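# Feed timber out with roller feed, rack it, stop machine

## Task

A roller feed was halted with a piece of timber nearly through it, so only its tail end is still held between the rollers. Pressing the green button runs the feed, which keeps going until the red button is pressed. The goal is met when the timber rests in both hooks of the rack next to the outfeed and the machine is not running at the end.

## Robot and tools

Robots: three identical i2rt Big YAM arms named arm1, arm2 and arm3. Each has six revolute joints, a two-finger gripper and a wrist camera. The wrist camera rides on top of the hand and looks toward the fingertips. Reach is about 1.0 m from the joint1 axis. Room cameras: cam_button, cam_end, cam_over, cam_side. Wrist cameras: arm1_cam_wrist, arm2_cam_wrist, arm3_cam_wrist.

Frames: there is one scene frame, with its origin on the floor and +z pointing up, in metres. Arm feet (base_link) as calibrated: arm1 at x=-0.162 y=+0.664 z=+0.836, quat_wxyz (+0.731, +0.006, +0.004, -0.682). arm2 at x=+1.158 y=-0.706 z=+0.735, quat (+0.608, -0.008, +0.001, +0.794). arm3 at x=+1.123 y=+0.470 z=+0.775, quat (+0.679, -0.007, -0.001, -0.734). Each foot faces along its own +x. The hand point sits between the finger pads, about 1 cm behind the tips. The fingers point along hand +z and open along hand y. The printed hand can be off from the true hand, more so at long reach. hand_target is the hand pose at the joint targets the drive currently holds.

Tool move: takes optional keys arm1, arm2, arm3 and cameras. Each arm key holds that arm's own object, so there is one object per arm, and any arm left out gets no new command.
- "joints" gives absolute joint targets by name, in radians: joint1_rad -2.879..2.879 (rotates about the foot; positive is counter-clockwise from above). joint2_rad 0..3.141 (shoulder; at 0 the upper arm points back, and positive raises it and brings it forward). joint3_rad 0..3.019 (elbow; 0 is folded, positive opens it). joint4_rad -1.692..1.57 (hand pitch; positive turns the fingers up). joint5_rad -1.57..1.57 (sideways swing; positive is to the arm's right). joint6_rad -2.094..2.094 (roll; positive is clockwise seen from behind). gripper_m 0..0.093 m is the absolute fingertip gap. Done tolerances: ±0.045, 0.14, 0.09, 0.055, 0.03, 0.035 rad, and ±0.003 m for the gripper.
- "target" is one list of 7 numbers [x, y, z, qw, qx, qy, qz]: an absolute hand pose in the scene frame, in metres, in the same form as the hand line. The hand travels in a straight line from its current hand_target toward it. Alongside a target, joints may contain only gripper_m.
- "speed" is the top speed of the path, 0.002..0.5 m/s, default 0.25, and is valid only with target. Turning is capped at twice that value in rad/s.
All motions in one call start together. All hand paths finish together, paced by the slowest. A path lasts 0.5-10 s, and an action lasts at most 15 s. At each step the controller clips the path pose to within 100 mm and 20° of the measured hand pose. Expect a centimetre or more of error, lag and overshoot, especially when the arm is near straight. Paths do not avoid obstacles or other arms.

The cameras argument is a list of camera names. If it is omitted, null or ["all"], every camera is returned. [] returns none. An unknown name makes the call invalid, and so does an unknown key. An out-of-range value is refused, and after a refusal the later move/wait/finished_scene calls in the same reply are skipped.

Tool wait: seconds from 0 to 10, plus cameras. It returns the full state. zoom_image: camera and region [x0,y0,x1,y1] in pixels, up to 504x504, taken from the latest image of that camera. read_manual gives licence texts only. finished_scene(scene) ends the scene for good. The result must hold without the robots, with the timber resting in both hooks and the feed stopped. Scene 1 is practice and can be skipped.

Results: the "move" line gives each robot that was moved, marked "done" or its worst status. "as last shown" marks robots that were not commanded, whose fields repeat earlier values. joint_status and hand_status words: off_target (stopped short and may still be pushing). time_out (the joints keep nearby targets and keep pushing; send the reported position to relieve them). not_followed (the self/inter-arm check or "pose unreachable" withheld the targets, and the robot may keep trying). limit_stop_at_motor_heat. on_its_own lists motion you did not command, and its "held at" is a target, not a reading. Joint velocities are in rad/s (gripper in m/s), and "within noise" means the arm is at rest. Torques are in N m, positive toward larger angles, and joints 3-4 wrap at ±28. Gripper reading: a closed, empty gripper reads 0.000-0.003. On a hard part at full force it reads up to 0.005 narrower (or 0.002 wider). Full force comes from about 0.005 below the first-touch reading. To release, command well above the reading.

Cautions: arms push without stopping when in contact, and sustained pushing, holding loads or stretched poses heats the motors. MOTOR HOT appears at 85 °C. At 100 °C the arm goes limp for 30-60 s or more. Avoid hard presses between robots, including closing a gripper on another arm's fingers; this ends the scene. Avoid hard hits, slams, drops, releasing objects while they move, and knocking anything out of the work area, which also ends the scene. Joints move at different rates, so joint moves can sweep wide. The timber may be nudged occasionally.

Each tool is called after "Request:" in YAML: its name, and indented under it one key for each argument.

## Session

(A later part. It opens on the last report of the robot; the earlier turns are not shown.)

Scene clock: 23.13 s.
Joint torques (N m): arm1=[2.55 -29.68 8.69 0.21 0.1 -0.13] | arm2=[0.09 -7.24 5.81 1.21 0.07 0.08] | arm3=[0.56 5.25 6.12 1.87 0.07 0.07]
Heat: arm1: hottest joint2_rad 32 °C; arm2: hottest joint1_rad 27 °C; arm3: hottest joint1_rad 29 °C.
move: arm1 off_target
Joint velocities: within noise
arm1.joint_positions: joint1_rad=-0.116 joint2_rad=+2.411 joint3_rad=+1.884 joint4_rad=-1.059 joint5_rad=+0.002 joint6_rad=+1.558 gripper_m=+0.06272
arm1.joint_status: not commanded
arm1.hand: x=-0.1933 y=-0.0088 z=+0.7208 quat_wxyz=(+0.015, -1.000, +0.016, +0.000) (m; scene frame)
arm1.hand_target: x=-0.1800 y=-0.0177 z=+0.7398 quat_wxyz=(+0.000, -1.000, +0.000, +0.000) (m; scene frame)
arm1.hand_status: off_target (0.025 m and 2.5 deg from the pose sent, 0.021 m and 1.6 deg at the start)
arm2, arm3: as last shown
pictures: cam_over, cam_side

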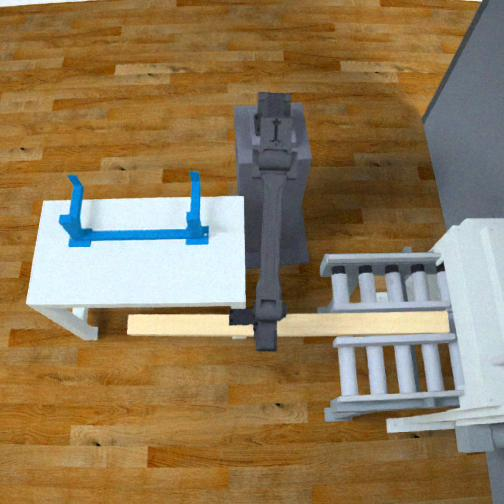

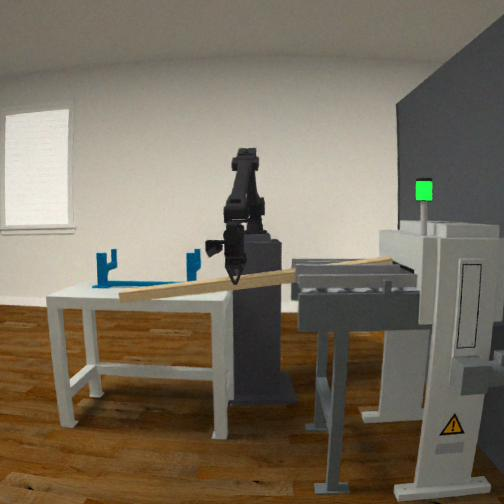

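Request:
move:
  arm2: {"target":[0.971,-0.357,0.86,0,0.7071,-0.7071,0],"speed":0.15}
  arm1: {"target":[-0.2,-0.0,0.80,0,1,0,0],"speed":0.1}
  cameras: []

Request:
move:
  arm2: {"target":[1.031,-0.365,0.845,0,0.7071,-0.7071,0],"speed":0.15}
  arm1: {"target":[-0.23,0.0,0.93,0,0.998,0,-0.061],"speed":0.12}
  cameras: ["arm1_cam_wrist","arm2_cam_wrist","cam_over","cam_side","cam_end"]

Scene clock: 24.73 s.
Joint torques (N m): arm1=[0.56 -36.31 6.97 -2.4 -0.24 -0.65] | arm2=[-0.03 -10.64 10.95 -0.32 0.08 0.09] | arm3=[0.56 5.25 6.12 1.88 0.07 0.07]
Heat: arm1: hottest joint2_rad 32 °C; arm2: hottest joint1_rad 27 °C; arm3: hottest joint1_rad 29 °C.
move: arm1 off_target; arm2 off_target
Joint velocities: within noise
arm1.joint_positions: joint1_rad=-0.117 joint2_rad=+2.366 joint3_rad=+1.841 joint4_rad=-1.049 joint5_rad=+0.010 joint6_rad=+1.569 gripper_m=+0.06272
arm1.joint_status: not commanded
arm1.hand: x=-0.1955 y=-0.0028 z=+0.7358 quat_wxyz=(+0.009, -1.000, +0.022, +0.004) (m; scene frame)
arm1.hand_target: x=-0.1999 y=-0.0010 z=+0.7956 quat_wxyz=(-0.001, -1.000, +0.000, +0.001) (m; scene frame)
arm1.hand_status: off_target (0.064 m and 2.8 deg from the pose sent, 0.080 m and 2.5 deg at the start)
arm2.joint_positions: joint1_rad=+0.230 joint2_rad=+1.432 joint3_rad=+1.006 joint4_rad=-1.176 joint5_rad=-0.005 joint6_rad=+0.487 gripper_m=+0.00016
arm2.joint_status: not commanded
arm2.hand: x=+0.9787 y=-0.3725 z=+0.8408 quat_wxyz=(+0.007, +0.709, -0.705, +0.022) (m; scene frame)
arm2.hand_target: x=+0.9714 y=-0.3577 z=+0.8601 quat_wxyz=(+0.000, +0.707, -0.707, +0.000) (m; scene frame)
arm2.hand_status: off_target (0.026 m and 2.7 deg from the pose sent, 0.042 m and 2.2 deg at the start)
arm3: as last shown
pictures: none
No camera images: "cameras" was empty.

Scene clock: 26.57 s.
Joint torques (N m): arm1=[-0.62 -36.07 13.26 -4.33 0.53 -0.92] | arm2=[-0.5 -10.17 6.52 0.65 0 -0.08] | arm3=[0.56 5.25 6.12 1.88 0.07 0.07]
Heat: arm1: hottest joint2_rad 34 °C; arm2: hottest joint1_rad 27 °C; arm3: hottest joint1_rad 29 °C.
move: arm1 off_target; arm2 done
Joint velocities: within noise
arm1.joint_positions: joint1_rad=-0.117 joint2_rad=+2.245 joint3_rad=+1.890 joint4_rad=-1.232 joint5_rad=+0.115 joint6_rad=+1.584 gripper_m=+0.06272
arm1.joint_status: not commanded
arm1.hand: x=-0.2132 y=+0.0007 z=+0.8325 quat_wxyz=(+0.017, -0.998, +0.029, +0.057) (m; scene frame)
arm1.hand_target: x=-0.2291 y=+0.0012 z=+0.9235 quat_wxyz=(-0.004, -0.998, +0.001, +0.063) (m; scene frame)
arm1.hand_status: off_target (0.099 m and 3.9 deg from the pose sent, 0.197 m and 7.1 deg at the start; pose on its path clipped on 16 of 55 steps)
arm2.joint_positions: joint1_rad=+0.099 joint2_rad=+1.375 joint3_rad=+0.959 joint4_rad=-1.150 joint5_rad=-0.005 joint6_rad=+0.366 gripper_m=+0.00016
arm2.joint_status: not commanded
arm2.hand: x=+1.0276 y=-0.3629 z=+0.8449 quat_wxyz=(+0.001, +0.705, -0.709, +0.005) (m; scene frame)
arm2.hand_target: x=+1.0309 y=-0.3651 z=+0.8449 quat_wxyz=(+0.000, +0.707, -0.707, +0.000) (m; scene frame)
arm2.hand_status: done (0.004 m and 0.6 deg from the pose sent, 0.053 m and 2.7 deg at the start)
arm3: as last shown
pictures: arm1_cam_wrist, arm2_cam_wrist, cam_end, cam_over, cam_side

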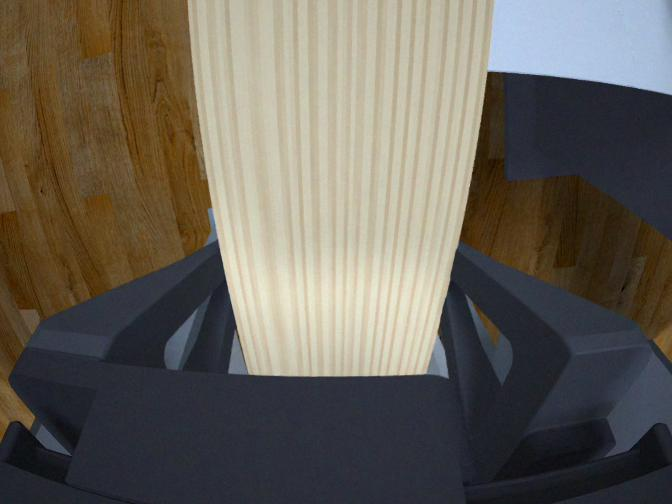

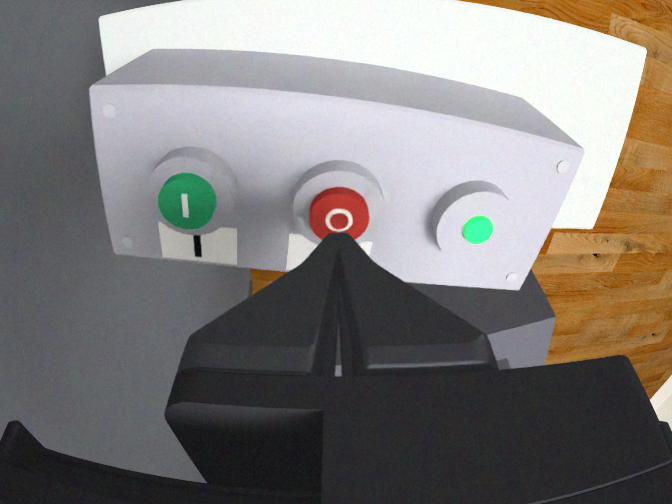

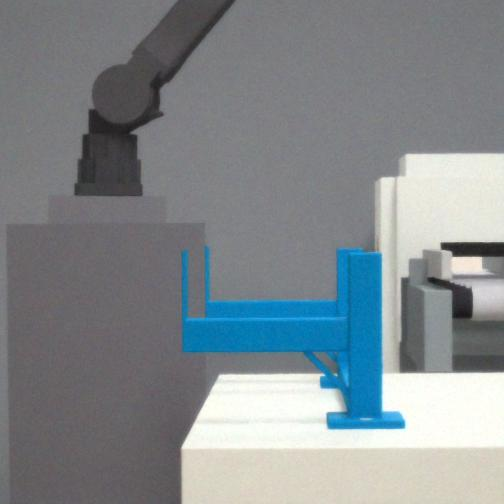

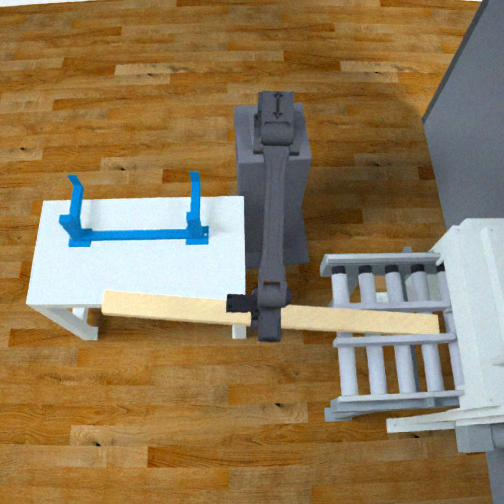

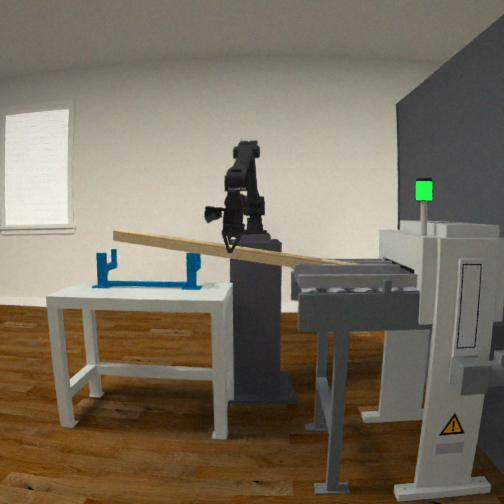

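Request:
move:
  arm2: {"target":[1.031,-0.366,0.797,0,0.7071,-0.7071,0],"speed":0.06}
  arm1: {"target":[-0.24,0.0,0.98,0,1,0,-0.0],"speed":0.1}
  cameras: ["arm1_cam_wrist","cam_button","cam_over","cam_side","cam_end"]

Scene clock: 28.23 s.
Joint torques (N m): arm1=[-1.32 -36.31 13.85 -4.42 0.09 -0.94] | arm2=[-0.5 -5.71 5.68 1.24 0 -0.07] | arm3=[0.5 5.25 6.12 1.88 0.07 0.07]
Heat: arm1: hottest joint2_rad 34 °C; arm2: hottest joint1_rad 27 °C; arm3: hottest joint1_rad 29 °C.
move: arm1 off_target; arm2 off_target
Joint velocities: within noise
arm1.joint_positions: joint1_rad=-0.145 joint2_rad=+2.243 joint3_rad=+1.909 joint4_rad=-1.261 joint5_rad=+0.003 joint6_rad=+1.559 gripper_m=+0.06272
arm1.joint_status: not commanded
arm1.hand: x=-0.2125 y=+0.0006 z=+0.8396 quat_wxyz=(+0.020, -0.999, +0.031, +0.000) (m; scene frame)
arm1.hand_target: x=-0.2305 y=+0.0016 z=+0.9313 quat_wxyz=(-0.005, -1.000, +0.002, +0.002) (m; scene frame)
arm1.hand_status: off_target (0.143 m and 4.3 deg from the pose sent, 0.150 m and 7.6 deg at the start; pose on its path clipped on 41 of 44 steps)
arm2.joint_positions: joint1_rad=+0.099 joint2_rad=+1.384 joint3_rad=+0.889 joint4_rad=-1.023 joint5_rad=-0.005 joint6_rad=+0.366 gripper_m=+0.00016
arm2.joint_status: not commanded
arm2.hand: x=+1.0271 y=-0.3611 z=+0.8182 quat_wxyz=(-0.009, +0.706, -0.708, -0.017) (m; scene frame)
arm2.hand_target: x=+1.0312 y=-0.3670 z=+0.7980 quat_wxyz=(+0.000, +0.707, -0.707, +0.000) (m; scene frame)
arm2.hand_status: off_target (0.022 m and 2.2 deg from the pose sent, 0.048 m and 0.6 deg at the start)
arm3: as last shown
pictures: arm1_cam_wrist, cam_button, cam_end, cam_over, cam_side

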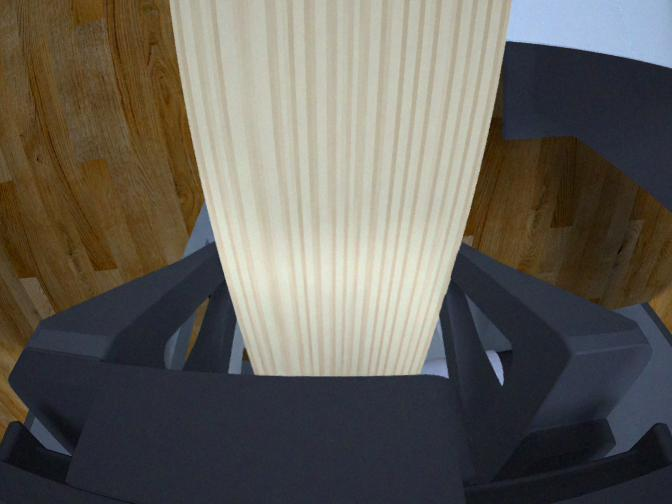

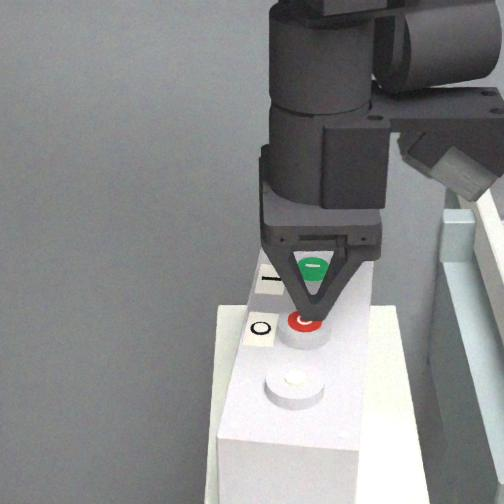

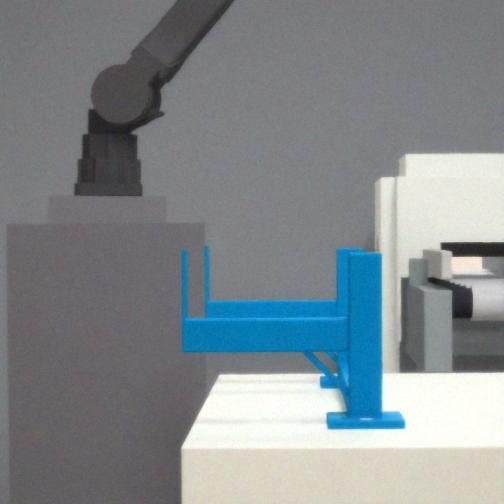

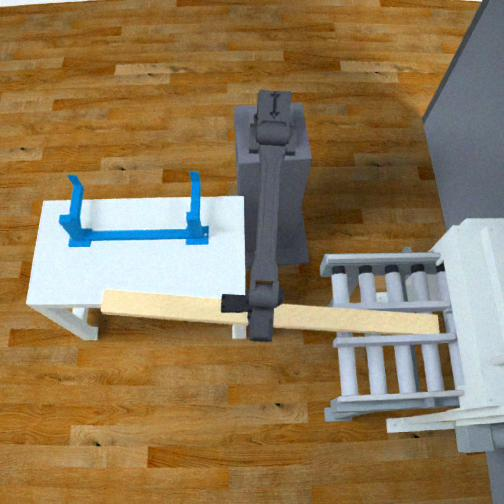

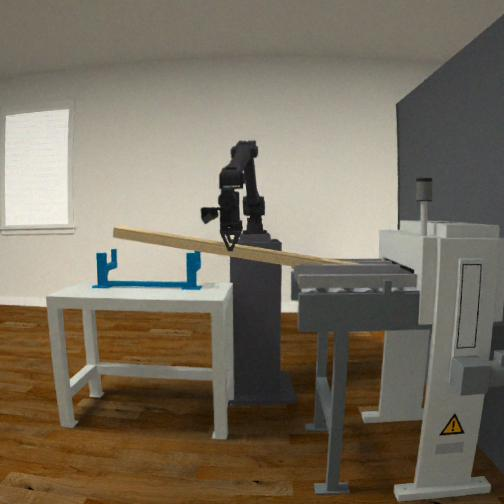

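Request:
move:
  arm2: {"target":[1.031,-0.366,0.95,0,0.7071,-0.7071,0],"speed":0.2}
  arm1: {"target":[-0.25,-0.01,1.0,0,1,0,0],"speed":0.1}
  cameras: ["cam_over","cam_side"]

Request:
move:
  arm1: {"target":[-0.28,-0.01,1.02,0,1,0,0],"speed":0.15}
  cameras: ["cam_over","cam_side"]

Scene clock: 31.13 s.
Joint torques (N m): arm1=[1.67 -32.67 17.35 -1.06 -0.39 -0.22] | arm2=[-0.67 -8.47 11.48 -0.23 0 -0.08] | arm3=[0.56 5.25 6.12 1.88 0.07 0.07]
Heat: arm1: hottest joint2_rad 34 °C; arm2: hottest joint1_rad 27 °C; arm3: hottest joint1_rad 29 °C.
move: arm1 off_target; arm2 off_target
Joint velocities: within noise
arm1.joint_positions: joint1_rad=-0.201 joint2_rad=+2.209 joint3_rad=+2.066 joint4_rad=-1.544 joint5_rad=+0.013 joint6_rad=+1.459 gripper_m=+0.06273
arm1.joint_status: not commanded
arm1.hand: x=-0.2497 y=+0.0174 z=+0.9218 quat_wxyz=(+0.066, -0.998, +0.009, -0.002) (m; scene frame)
arm1.hand_target: x=-0.2493 y=-0.0032 z=+0.9994 quat_wxyz=(-0.001, -1.000, +0.000, +0.001) (m; scene frame)
arm1.hand_status: off_target (0.083 m and 7.7 deg from the pose sent, 0.165 m and 4.3 deg at the start; pose on its path clipped on 55 of 79 steps)
arm2.joint_positions: joint1_rad=+0.099 joint2_rad=+1.277 joint3_rad=+1.108 joint4_rad=-1.425 joint5_rad=-0.005 joint6_rad=+0.365 gripper_m=+0.00016
arm2.joint_status: not commanded
arm2.hand: x=+1.0327 y=-0.3781 z=+0.9326 quat_wxyz=(+0.007, +0.706, -0.708, +0.018) (m; scene frame)
arm2.hand_target: x=+1.0312 y=-0.3666 z=+0.9499 quat_wxyz=(+0.000, +0.707, -0.707, +0.000) (m; scene frame)
arm2.hand_status: off_target (0.021 m and 2.2 deg from the pose sent, 0.132 m and 2.2 deg at the start)
arm3: as last shown
pictures: cam_over, cam_side

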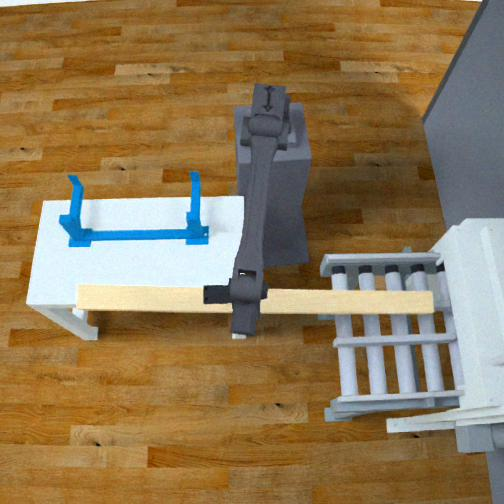

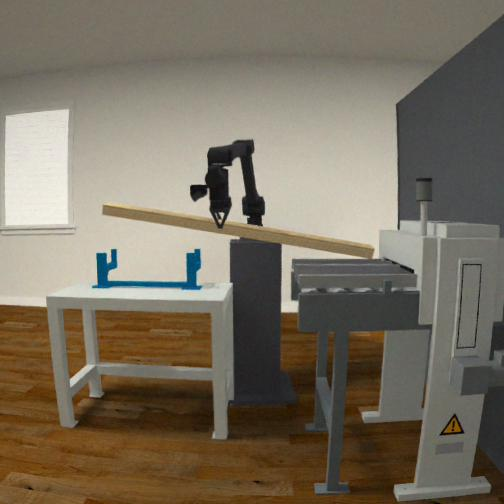

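Scene clock: 32.67 s.
Joint torques (N m): arm1=[1.32 -31.56 16.83 -1.07 -0.39 -0.22] | arm2=[-0.5 -8.41 11.45 -0.17 0.01 -0.09] | arm3=[0.56 5.25 6.12 1.88 0.07 0.07]
Heat: arm1: hottest joint2_rad 35 °C; arm2: hottest joint1_rad 27 °C; arm3: hottest joint1_rad 29 °C.
move: arm1 off_target
Joint velocities: within noise
arm1.joint_positions: joint1_rad=-0.245 joint2_rad=+2.226 joint3_rad=+2.166 joint4_rad=-1.617 joint5_rad=+0.012 joint6_rad=+1.415 gripper_m=+0.06273
arm1.joint_status: not commanded
arm1.hand: x=-0.2800 y=+0.0115 z=+0.9481 quat_wxyz=(+0.061, -0.998, +0.009, -0.004) (m; scene frame)
arm1.hand_target: x=-0.2791 y=-0.0042 z=+1.0192 quat_wxyz=(-0.001, -1.000, +0.000, +0.001) (m; scene frame)
arm1.hand_status: off_target (0.075 m and 7.1 deg from the pose sent, 0.107 m and 7.7 deg at the start)
arm2, arm3: as last shown
pictures: cam_over, cam_side

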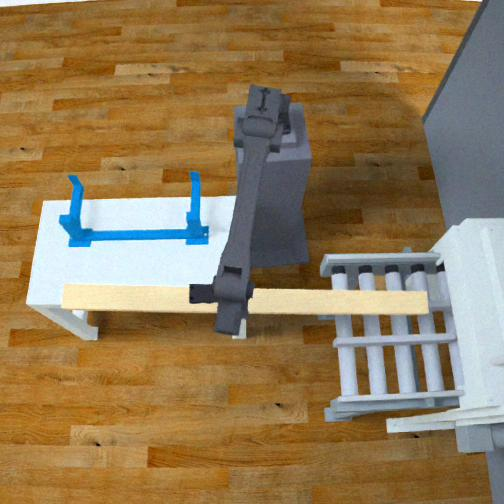

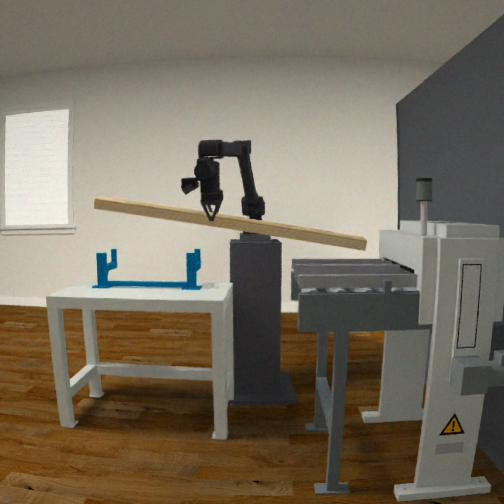

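Request:
move:
  arm1: {"target":[-0.38,0.1,1.06,0,0.998,0,0.06],"speed":0.2}
  cameras: ["cam_over","cam_side"]

Request:
move:
  arm1: {"target":[-0.5,0.2,1.06,0,0.998,0,0.06],"speed":0.2}
  cameras: ["cam_over","cam_side","cam_end","arm1_cam_wrist"]

Scene clock: 35.10 s.
Joint torques (N m): arm1=[1.79 -30.68 10.97 -0.7 -0.59 -0.15] | arm2=[-0.67 -8.41 11.48 -0.17 0.01 -0.08] | arm3=[0.5 5.3 6.11 1.88 0.07 0.07]
Heat: arm1: hottest joint2_rad 36 °C; arm2: hottest joint1_rad 27 °C; arm3: hottest joint1_rad 29 °C.
move: arm1 off_target
Joint velocities: within noise
arm1.joint_positions: joint1_rad=-0.475 joint2_rad=+2.028 joint3_rad=+1.987 joint4_rad=-1.625 joint5_rad=-0.100 joint6_rad=+1.179 gripper_m=+0.06272
arm1.joint_status: not commanded
arm1.hand: x=-0.3865 y=+0.0962 z=+1.0077 quat_wxyz=(+0.033, -0.997, +0.009, -0.066) (m; scene frame)
arm1.hand_target: x=-0.3798 y=+0.1009 z=+1.0579 quat_wxyz=(+0.000, -0.998, +0.000, -0.060) (m; scene frame)
arm1.hand_status: off_target (0.053 m and 3.9 deg from the pose sent, 0.174 m and 9.6 deg at the start)
arm2: as last shown
arm3.joint_positions: joint1_rad=+0.351 joint2_rad=+0.542 joint3_rad=+1.505 joint4_rad=-1.531 joint5_rad=+0.167 joint6_rad=-0.726 gripper_m=+0.09396
arm3.joint_status: not commanded
arm3.hand: x=+1.1426 y=+0.3175 z=+1.3425 quat_wxyz=(-0.190, -0.282, -0.826, +0.450) (m; scene frame)
arm3.hand_target: x=+1.1421 y=+0.3196 z=+1.3513 quat_wxyz=(-0.196, -0.281, -0.820, +0.458) (m; scene frame)
arm3.hand_status: not commanded
pictures: cam_over, cam_side

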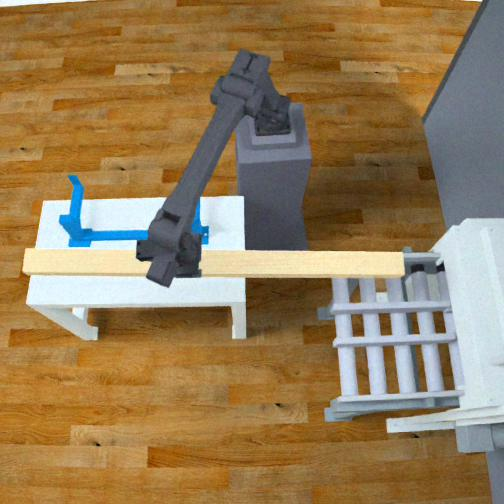

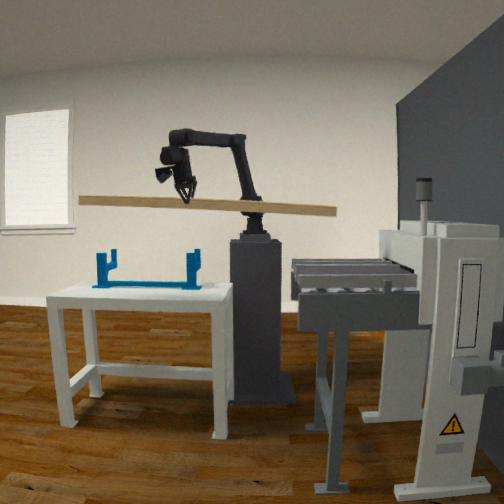

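Scene clock: 36.83 s.
Joint torques (N m): arm1=[0.5 -29.63 10.73 -0.55 -0.53 -0.18] | arm2=[-0.62 -8.59 11.47 -0.14 0.01 -0.07] | arm3=[0.5 5.25 6.12 1.88 0.07 0.07]
Heat: arm1: hottest joint2_rad 36 °C; arm2: hottest joint1_rad 27 °C; arm3: hottest joint1_rad 29 °C.
move: arm1 off_target
Joint velocities: within noise
arm1.joint_positions: joint1_rad=-0.736 joint2_rad=+1.959 joint3_rad=+1.877 joint4_rad=-1.625 joint5_rad=-0.090 joint6_rad=+0.917 gripper_m=+0.06272
arm1.joint_status: not commanded
arm1.hand: x=-0.5060 y=+0.2000 z=+1.0098 quat_wxyz=(+0.034, -0.996, +0.010, -0.078) (m; scene frame)
arm1.hand_target: x=-0.4994 y=+0.2010 z=+1.0582 quat_wxyz=(+0.000, -0.998, +0.000, -0.060) (m; scene frame)
arm1.hand_status: off_target (0.051 m and 4.6 deg from the pose sent, 0.163 m and 3.9 deg at the start)
arm2, arm3: as last shown
pictures: arm1_cam_wrist, cam_end, cam_over, cam_side

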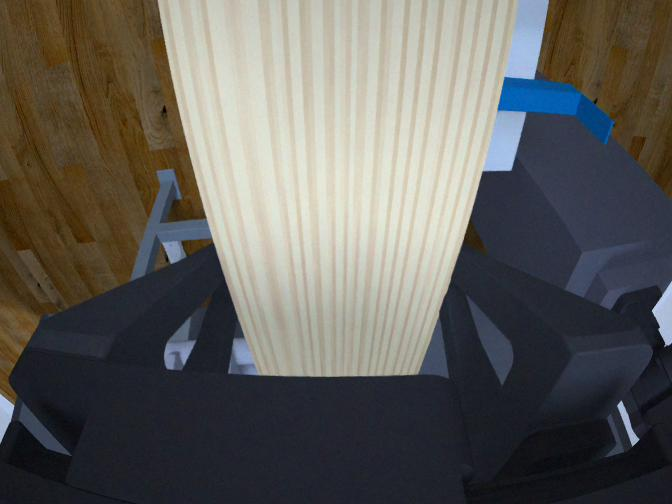

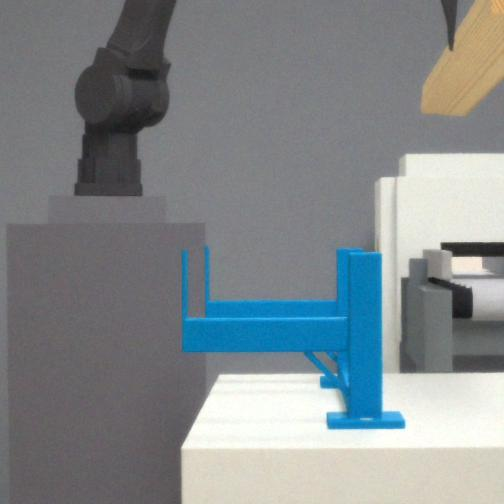

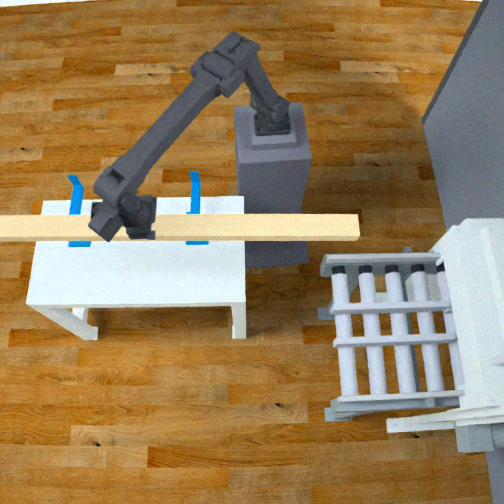

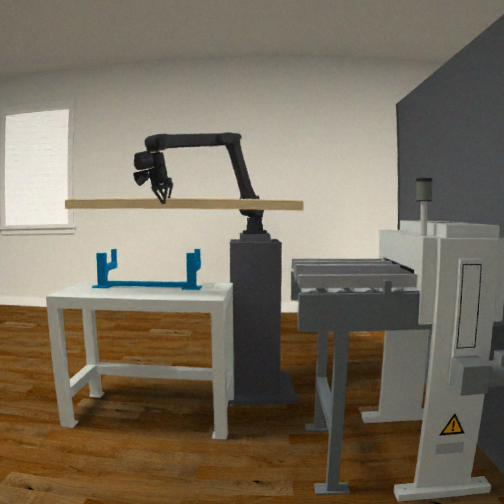

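Request:
move:
  arm1: {"target":[-0.7,0.39,1.05,0,0.998,0,0.065],"speed":0.2}
  cameras: ["cam_over","cam_side","cam_end","arm1_cam_wrist"]

Scene clock: 39.67 s.
Joint torques (N m): arm1=[1.08 -29.51 17.07 -1.65 -0.26 -0.14] | arm2=[-0.56 -8.29 11.49 -0.18 -0.01 -0.08] | arm3=[0.56 5.25 6.12 1.87 0.07 0.07]
Heat: arm1: hottest joint2_rad 37 °C; arm2: hottest joint1_rad 27 °C; arm3: hottest joint1_rad 29 °C.
move: arm1 off_target
Joint velocities: within noise
arm1.joint_positions: joint1_rad=-1.197 joint2_rad=+2.031 joint3_rad=+1.922 joint4_rad=-1.645 joint5_rad=-0.061 joint6_rad=+0.457 gripper_m=+0.06272
arm1.joint_status: not commanded
arm1.hand: x=-0.6869 y=+0.4013 z=+0.9878 quat_wxyz=(+0.020, -0.995, +0.010, -0.097) (m; scene frame)
arm1.hand_target: x=-0.6957 y=+0.3923 z=+1.0487 quat_wxyz=(-0.005, -0.999, +0.000, -0.054) (m; scene frame)
arm1.hand_status: off_target (0.065 m and 4.5 deg from the pose sent, 0.274 m and 4.3 deg at the start; a joint's target at an end of its range on 36 of 72 steps)
arm2, arm3: as last shown
pictures: arm1_cam_wrist, cam_end, cam_over, cam_side

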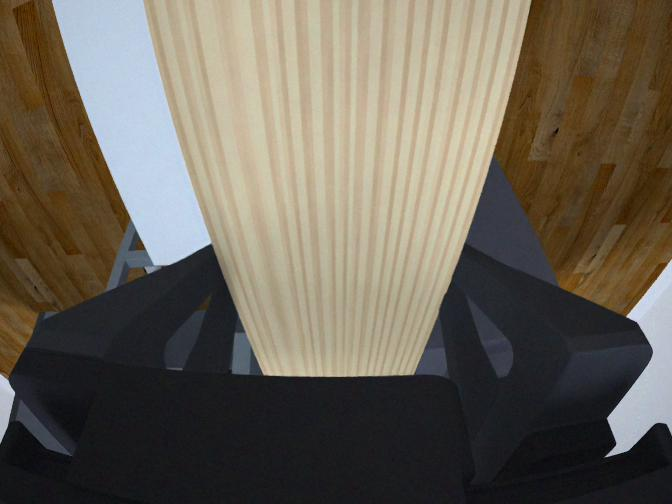

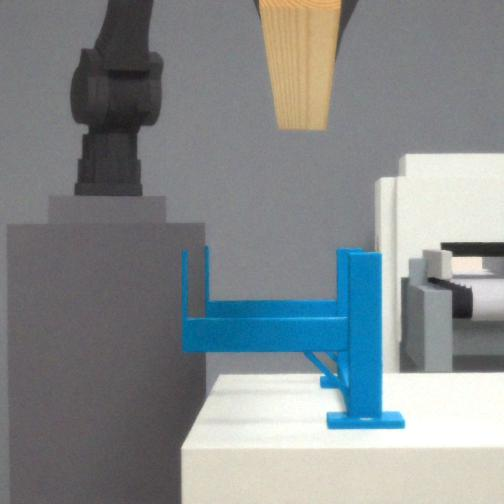

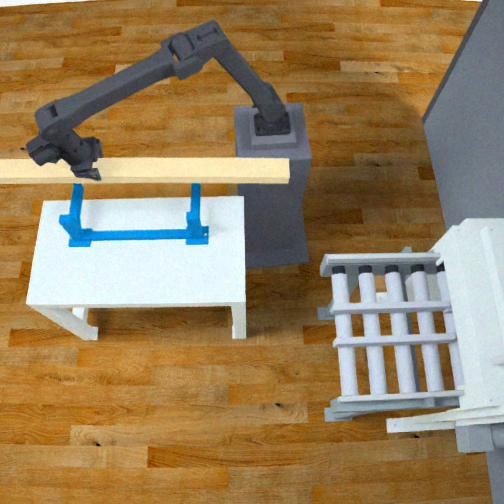

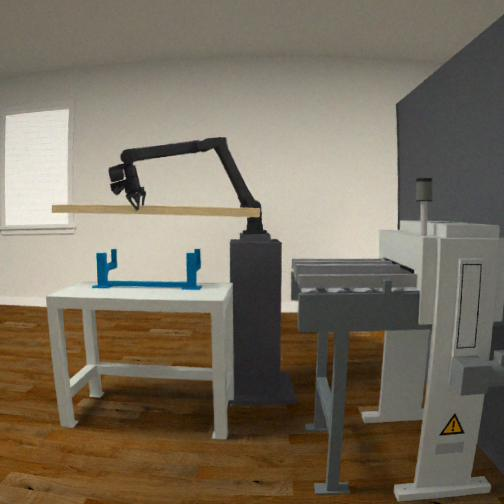

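Request:
move:
  arm1: {"target":[-0.715,0.42,0.90,0,0.998,0,0.065],"speed":0.15}
  cameras: ["cam_over","cam_side","cam_end"]

Scene clock: 41.57 s.
Joint torques (N m): arm1=[0.15 -30.56 9.84 -0.23 -0.18 -0.14] | arm2=[-0.56 -8.53 11.54 -0.21 0.02 -0.08] | arm3=[0.56 5.25 6.12 1.87 0.07 0.07]
Heat: arm1: hottest joint2_rad 37 °C; arm2: hottest joint3_rad 28 °C; arm3: hottest joint1_rad 29 °C.
move: arm1 off_target
Joint velocities: within noise
arm1.joint_positions: joint1_rad=-1.237 joint2_rad=+2.141 joint3_rad=+1.758 joint4_rad=-1.364 joint5_rad=-0.060 joint6_rad=+0.404 gripper_m=+0.06272
arm1.joint_status: not commanded
arm1.hand: x=-0.7049 y=+0.4214 z=+0.8600 quat_wxyz=(+0.015, -0.995, +0.004, -0.094) (m; scene frame)
arm1.hand_target: x=-0.7141 y=+0.4204 z=+0.8992 quat_wxyz=(+0.000, -0.998, +0.000, -0.065) (m; scene frame)
arm1.hand_status: off_target (0.041 m and 3.7 deg from the pose sent, 0.094 m and 4.5 deg at the start)
arm2, arm3: as last shown
pictures: cam_end, cam_over, cam_side

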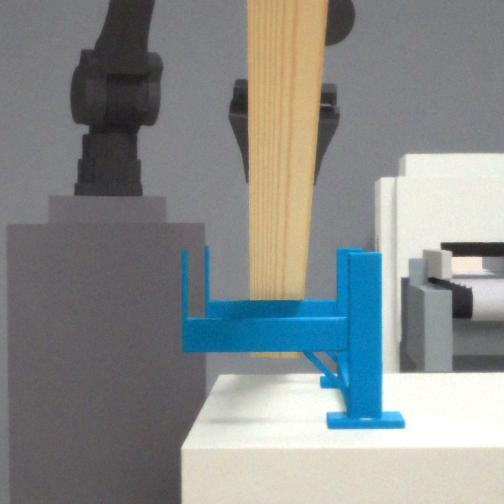

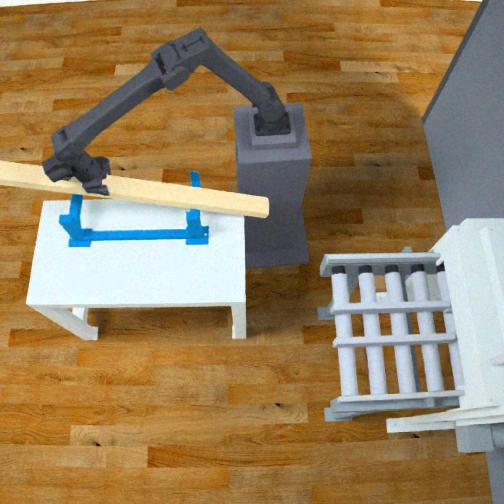

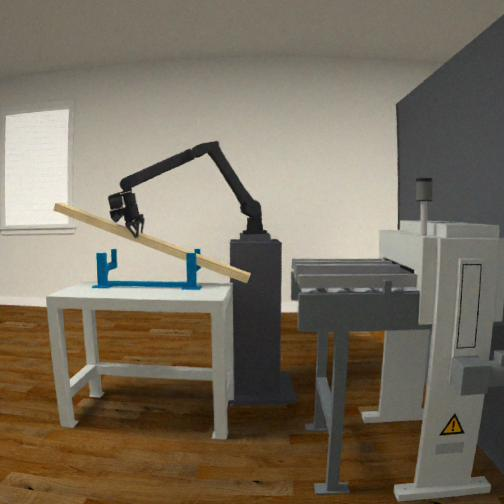

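Request:
move:
  arm1: {"target":[-0.715,0.42,0.83,0,0.998,0,0.065],"speed":0.07}
  cameras: ["cam_over","cam_side","cam_end"]

Request:
zoom_image:
  camera: "cam_side"
  region: [40, 180, 280, 310]

Scene clock: 48.57 s.
Joint torques (N m): arm1=[0.79 -28.75 8.85 0.51 0.17 -0.06] | arm2=[-0.73 -8.47 11.43 -0.16 0.01 -0.08] | arm3=[0.56 5.25 6.12 1.87 0.07 0.07]
Heat: arm1: hottest joint2_rad 38 °C; arm2: hottest joint3_rad 29 °C; arm3: hottest joint1_rad 29 °C.
move: arm1 off_target
Joint velocities: within noise
arm1.joint_positions: joint1_rad=-1.237 joint2_rad=+2.194 joint3_rad=+1.693 joint4_rad=-1.244 joint5_rad=-0.068 joint6_rad=+0.397 gripper_m=+0.06272
arm1.joint_status: not commanded
arm1.hand: x=-0.7005 y=+0.4226 z=+0.8049 quat_wxyz=(+0.010, -0.996, +0.000, -0.094) (m; scene frame)
arm1.hand_target: x=-0.7145 y=+0.4203 z=+0.8301 quat_wxyz=(+0.000, -0.998, +0.000, -0.065) (m; scene frame)
arm1.hand_status: off_target (0.029 m and 3.5 deg from the pose sent, 0.032 m and 3.7 deg at the start)
arm2, arm3: as last shown
pictures: cam_end, cam_over, cam_side

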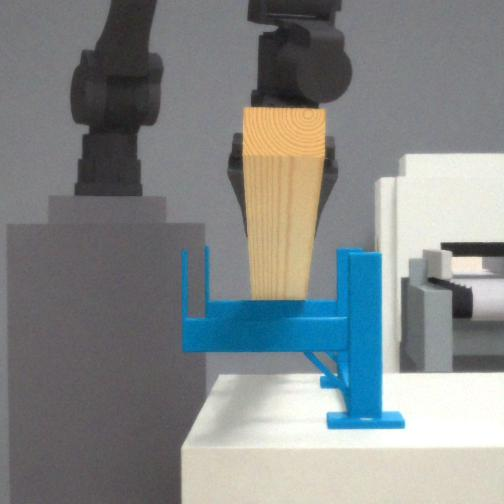

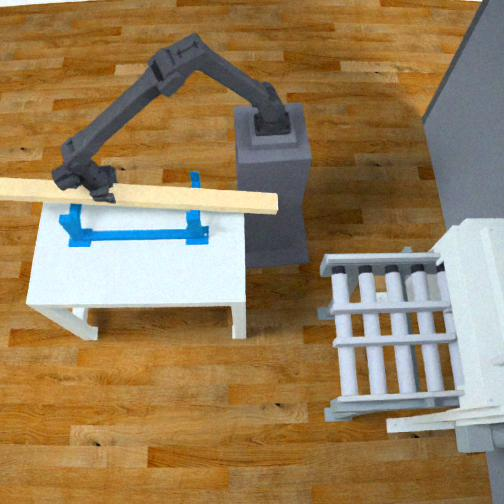

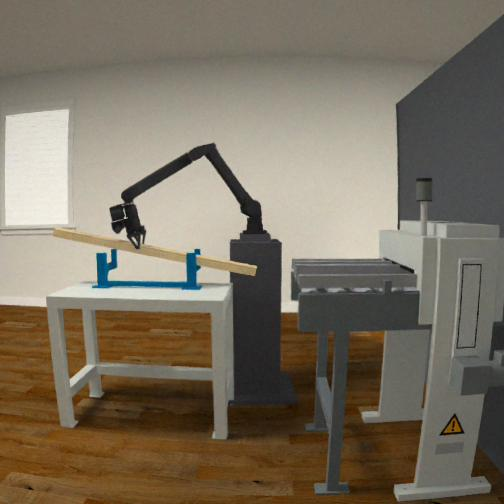

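Scaled by 2.100 from the camera's 504x504 image, which has a finer 720x720 frame.

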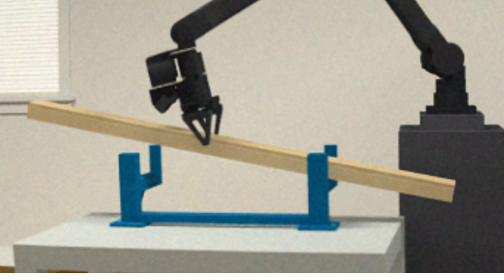

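Request:
move:
  arm1: {"target":[-0.71,0.415,0.76,0,0.999,0,0.04],"speed":0.07}
  cameras: ["cam_over","cam_side","cam_end"]

Request:
zoom_image:
  camera: "cam_side"
  region: [40, 180, 280, 310]

Scene clock: 50.17 s.
Joint torques (N m): arm1=[1.49 -26.64 7.3 0.76 0.33 0.16] | arm2=[-0.62 -8.41 11.48 -0.18 0.02 -0.08] | arm3=[0.5 5.25 6.12 1.88 0.07 0.07]
Heat: arm1: hottest joint2_rad 38 °C; arm2: hottest joint3_rad 29 °C; arm3: hottest joint1_rad 29 °C.
move: arm1 off_target
Joint velocities: within noise
arm1.joint_positions: joint1_rad=-1.236 joint2_rad=+2.237 joint3_rad=+1.614 joint4_rad=-1.047 joint5_rad=-0.053 joint6_rad=+0.400 gripper_m=+0.06272
arm1.joint_status: not commanded
arm1.hand: x=-0.7051 y=+0.4237 z=+0.7502 quat_wxyz=(+0.003, -0.998, -0.001, -0.057) (m; scene frame)
arm1.hand_target: x=-0.7098 y=+0.4150 z=+0.7600 quat_wxyz=(+0.000, -0.999, +0.000, -0.040) (m; scene frame)
arm1.hand_status: off_target (0.014 m and 2.0 deg from the pose sent, 0.046 m and 6.3 deg at the start)
arm2, arm3: as last shown
pictures: cam_end, cam_over, cam_side

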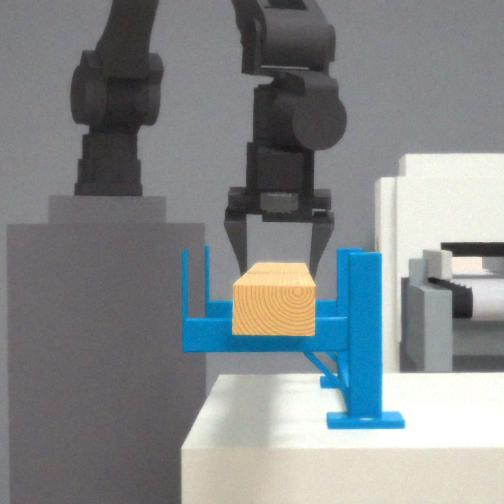

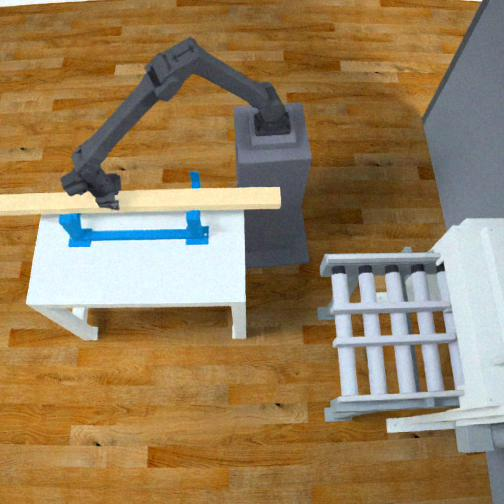

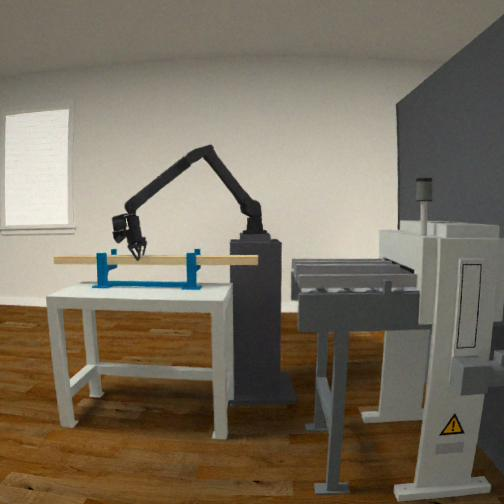

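Scaled by 2.100 from the camera's 504x504 image, which has a finer 720x720 frame.

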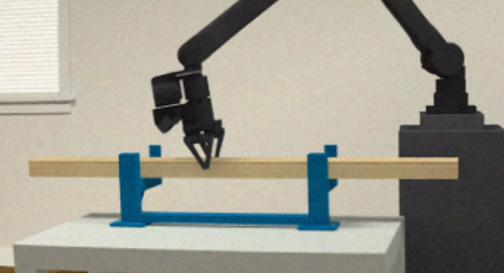

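Request:
move:
  arm1: {"joints":{"gripper_m":0.072}}
  cameras: ["cam_side"]

Request:
move:
  arm1: {"joints":{"gripper_m":0.093}}
  cameras: ["cam_side"]

Request:
move:
  arm1: {"target":[-0.705,0.424,0.98,0,1,0,0.0],"speed":0.15}
  cameras: ["cam_over","cam_side","cam_end","cam_button","arm1_cam_wrist"]

Scene clock: 50.93 s.
Joint torques (N m): arm1=[1.14 -25.52 7.41 0.81 0.05 0.07] | arm2=[-0.56 -8.23 11.44 -0.13 0.03 -0.07] | arm3=[0.5 5.19 6.11 1.88 0.07 0.07]
Heat: arm1: hottest joint2_rad 38 °C; arm2: hottest joint3_rad 29 °C; arm3: hottest joint1_rad 29 °C.
move: arm1 done
Joint velocities: within noise
arm1.joint_positions: joint1_rad=-1.233 joint2_rad=+2.224 joint3_rad=+1.614 joint4_rad=-1.043 joint5_rad=-0.048 joint6_rad=+0.403 gripper_m=+0.07190
arm1.joint_status: all done
arm1.hand: x=-0.7083 y=+0.4213 z=+0.7579 quat_wxyz=(+0.002, -0.999, -0.001, -0.048) (m; scene frame)
arm1.hand_target: x=-0.7099 y=+0.4151 z=+0.7601 quat_wxyz=(+0.000, -0.999, +0.000, -0.040) (m; scene frame)
arm1.hand_status: not commanded
arm2.joint_positions: joint1_rad=+0.099 joint2_rad=+1.277 joint3_rad=+1.108 joint4_rad=-1.425 joint5_rad=-0.005 joint6_rad=+0.365 gripper_m=+0.00016
arm2.joint_status: not commanded
arm2.hand: x=+1.0327 y=-0.3781 z=+0.9326 quat_wxyz=(+0.007, +0.706, -0.708, +0.018) (m; scene frame)
arm2.hand_target: x=+1.0312 y=-0.3666 z=+0.9499 quat_wxyz=(+0.000, +0.707, -0.707, +0.000) (m; scene frame)
arm2.hand_status: not commanded
arm3: as last shown
pictures: cam_side

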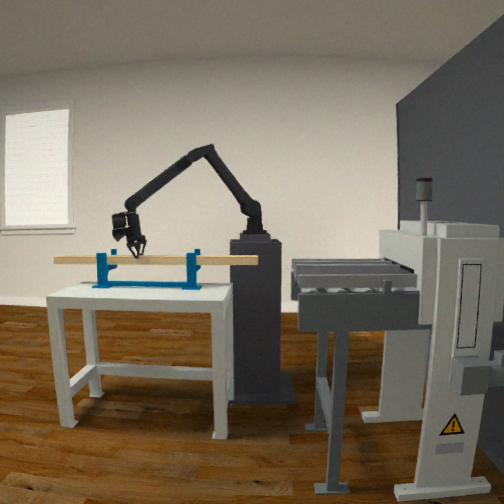

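Scene clock: 51.43 s.
Joint torques (N m): arm1=[1.03 -24.94 7.49 0.66 0.09 0.08] | arm2=[-0.67 -8.47 11.44 -0.18 0.01 -0.07] | arm3=[0.56 5.19 6.12 1.87 0.07 0.07]
Heat: arm1: hottest joint2_rad 38 °C; arm2: hottest joint3_rad 29 °C; arm3: hottest joint1_rad 29 °C.
move: arm1 done
Joint velocities: within noise
arm1.joint_positions: joint1_rad=-1.233 joint2_rad=+2.224 joint3_rad=+1.614 joint4_rad=-1.043 joint5_rad=-0.048 joint6_rad=+0.404 gripper_m=+0.09288
arm1.joint_status: all done
arm1.hand: x=-0.7083 y=+0.4213 z=+0.7579 quat_wxyz=(+0.002, -0.999, -0.001, -0.048) (m; scene frame)
arm1.hand_target: x=-0.7099 y=+0.4151 z=+0.7601 quat_wxyz=(+0.000, -0.999, +0.000, -0.040) (m; scene frame)
arm1.hand_status: not commanded
arm2, arm3: as last shown
pictures: cam_side

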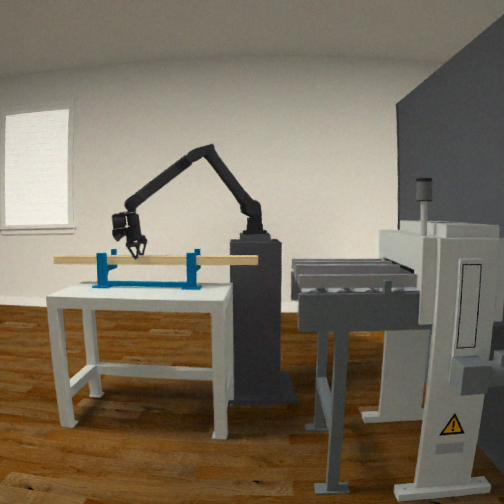

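Scene clock: 53.47 s.
Joint torques (N m): arm1=[1.44 -21.19 13.03 -0.05 0.12 0.07] | arm2=[-0.85 -8.35 11.43 -0.21 0.01 -0.09] | arm3=[0.56 5.25 6.12 1.88 0.07 0.07]
Heat: arm1: hottest joint2_rad 38 °C; arm2: hottest joint3_rad 30 °C; arm3: hottest joint1_rad 29 °C.
move: arm1 off_target
Joint velocities: within noise
arm1.joint_positions: joint1_rad=-1.233 joint2_rad=+1.908 joint3_rad=+1.693 joint4_rad=-1.368 joint5_rad=-0.016 joint6_rad=+0.404 gripper_m=+0.09288
arm1.joint_status: not commanded
arm1.hand: x=-0.6953 y=+0.4298 z=+0.9700 quat_wxyz=(+0.003, -1.000, -0.002, -0.009) (m; scene frame)
arm1.hand_target: x=-0.7046 y=+0.4243 z=+0.9801 quat_wxyz=(+0.000, -1.000, +0.000, +0.000) (m; scene frame)
arm1.hand_status: off_target (0.015 m and 1.1 deg from the pose sent, 0.222 m and 5.5 deg at the start)
arm2: as last shown
arm3.joint_positions: joint1_rad=+0.351 joint2_rad=+0.542 joint3_rad=+1.505 joint4_rad=-1.531 joint5_rad=+0.167 joint6_rad=-0.726 gripper_m=+0.09396
arm3.joint_status: not commanded
arm3.hand: x=+1.1426 y=+0.3175 z=+1.3425 quat_wxyz=(-0.190, -0.282, -0.826, +0.450) (m; scene frame)
arm3.hand_target: x=+1.1421 y=+0.3196 z=+1.3513 quat_wxyz=(-0.196, -0.281, -0.820, +0.458) (m; scene frame)
arm3.hand_status: not commanded
pictures: arm1_cam_wrist, cam_button, cam_end, cam_over, cam_side

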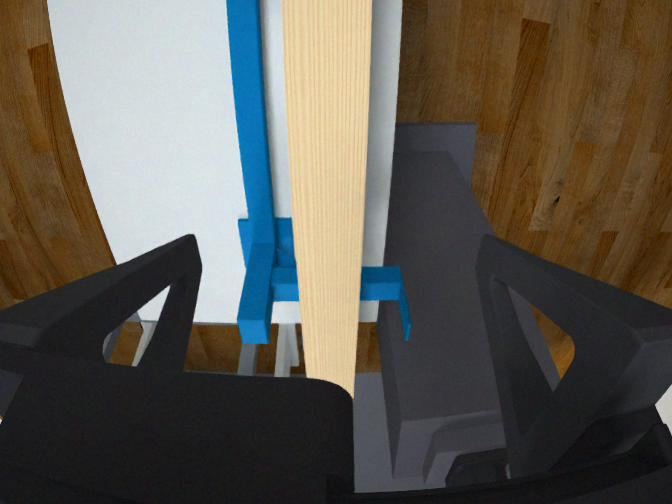

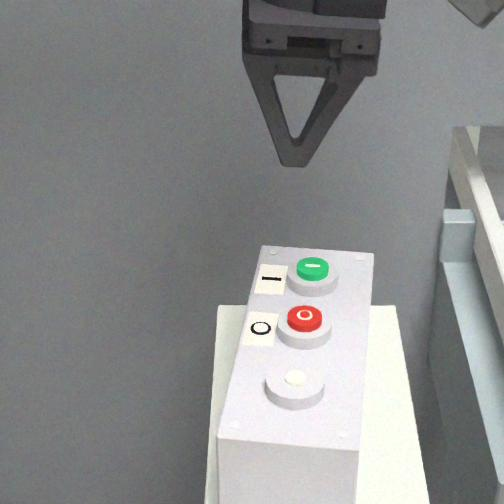

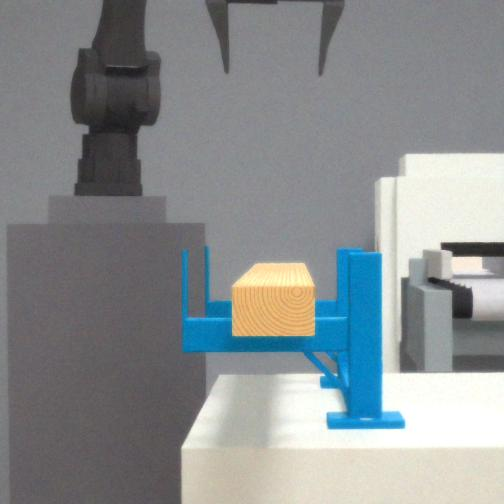

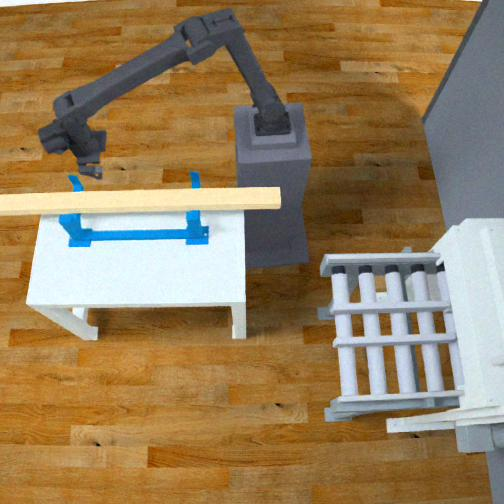

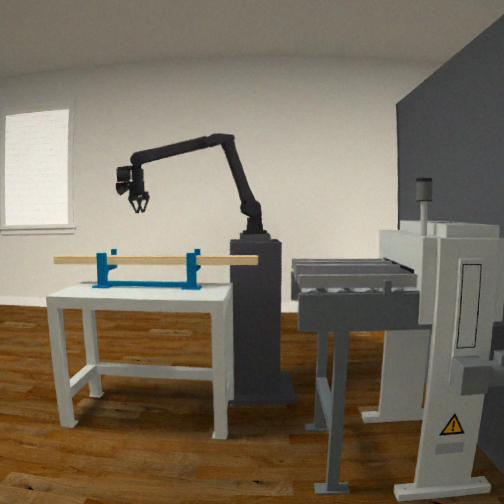

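Request:
finished_scene:
  scene: 1

The scene is finished: the task was done.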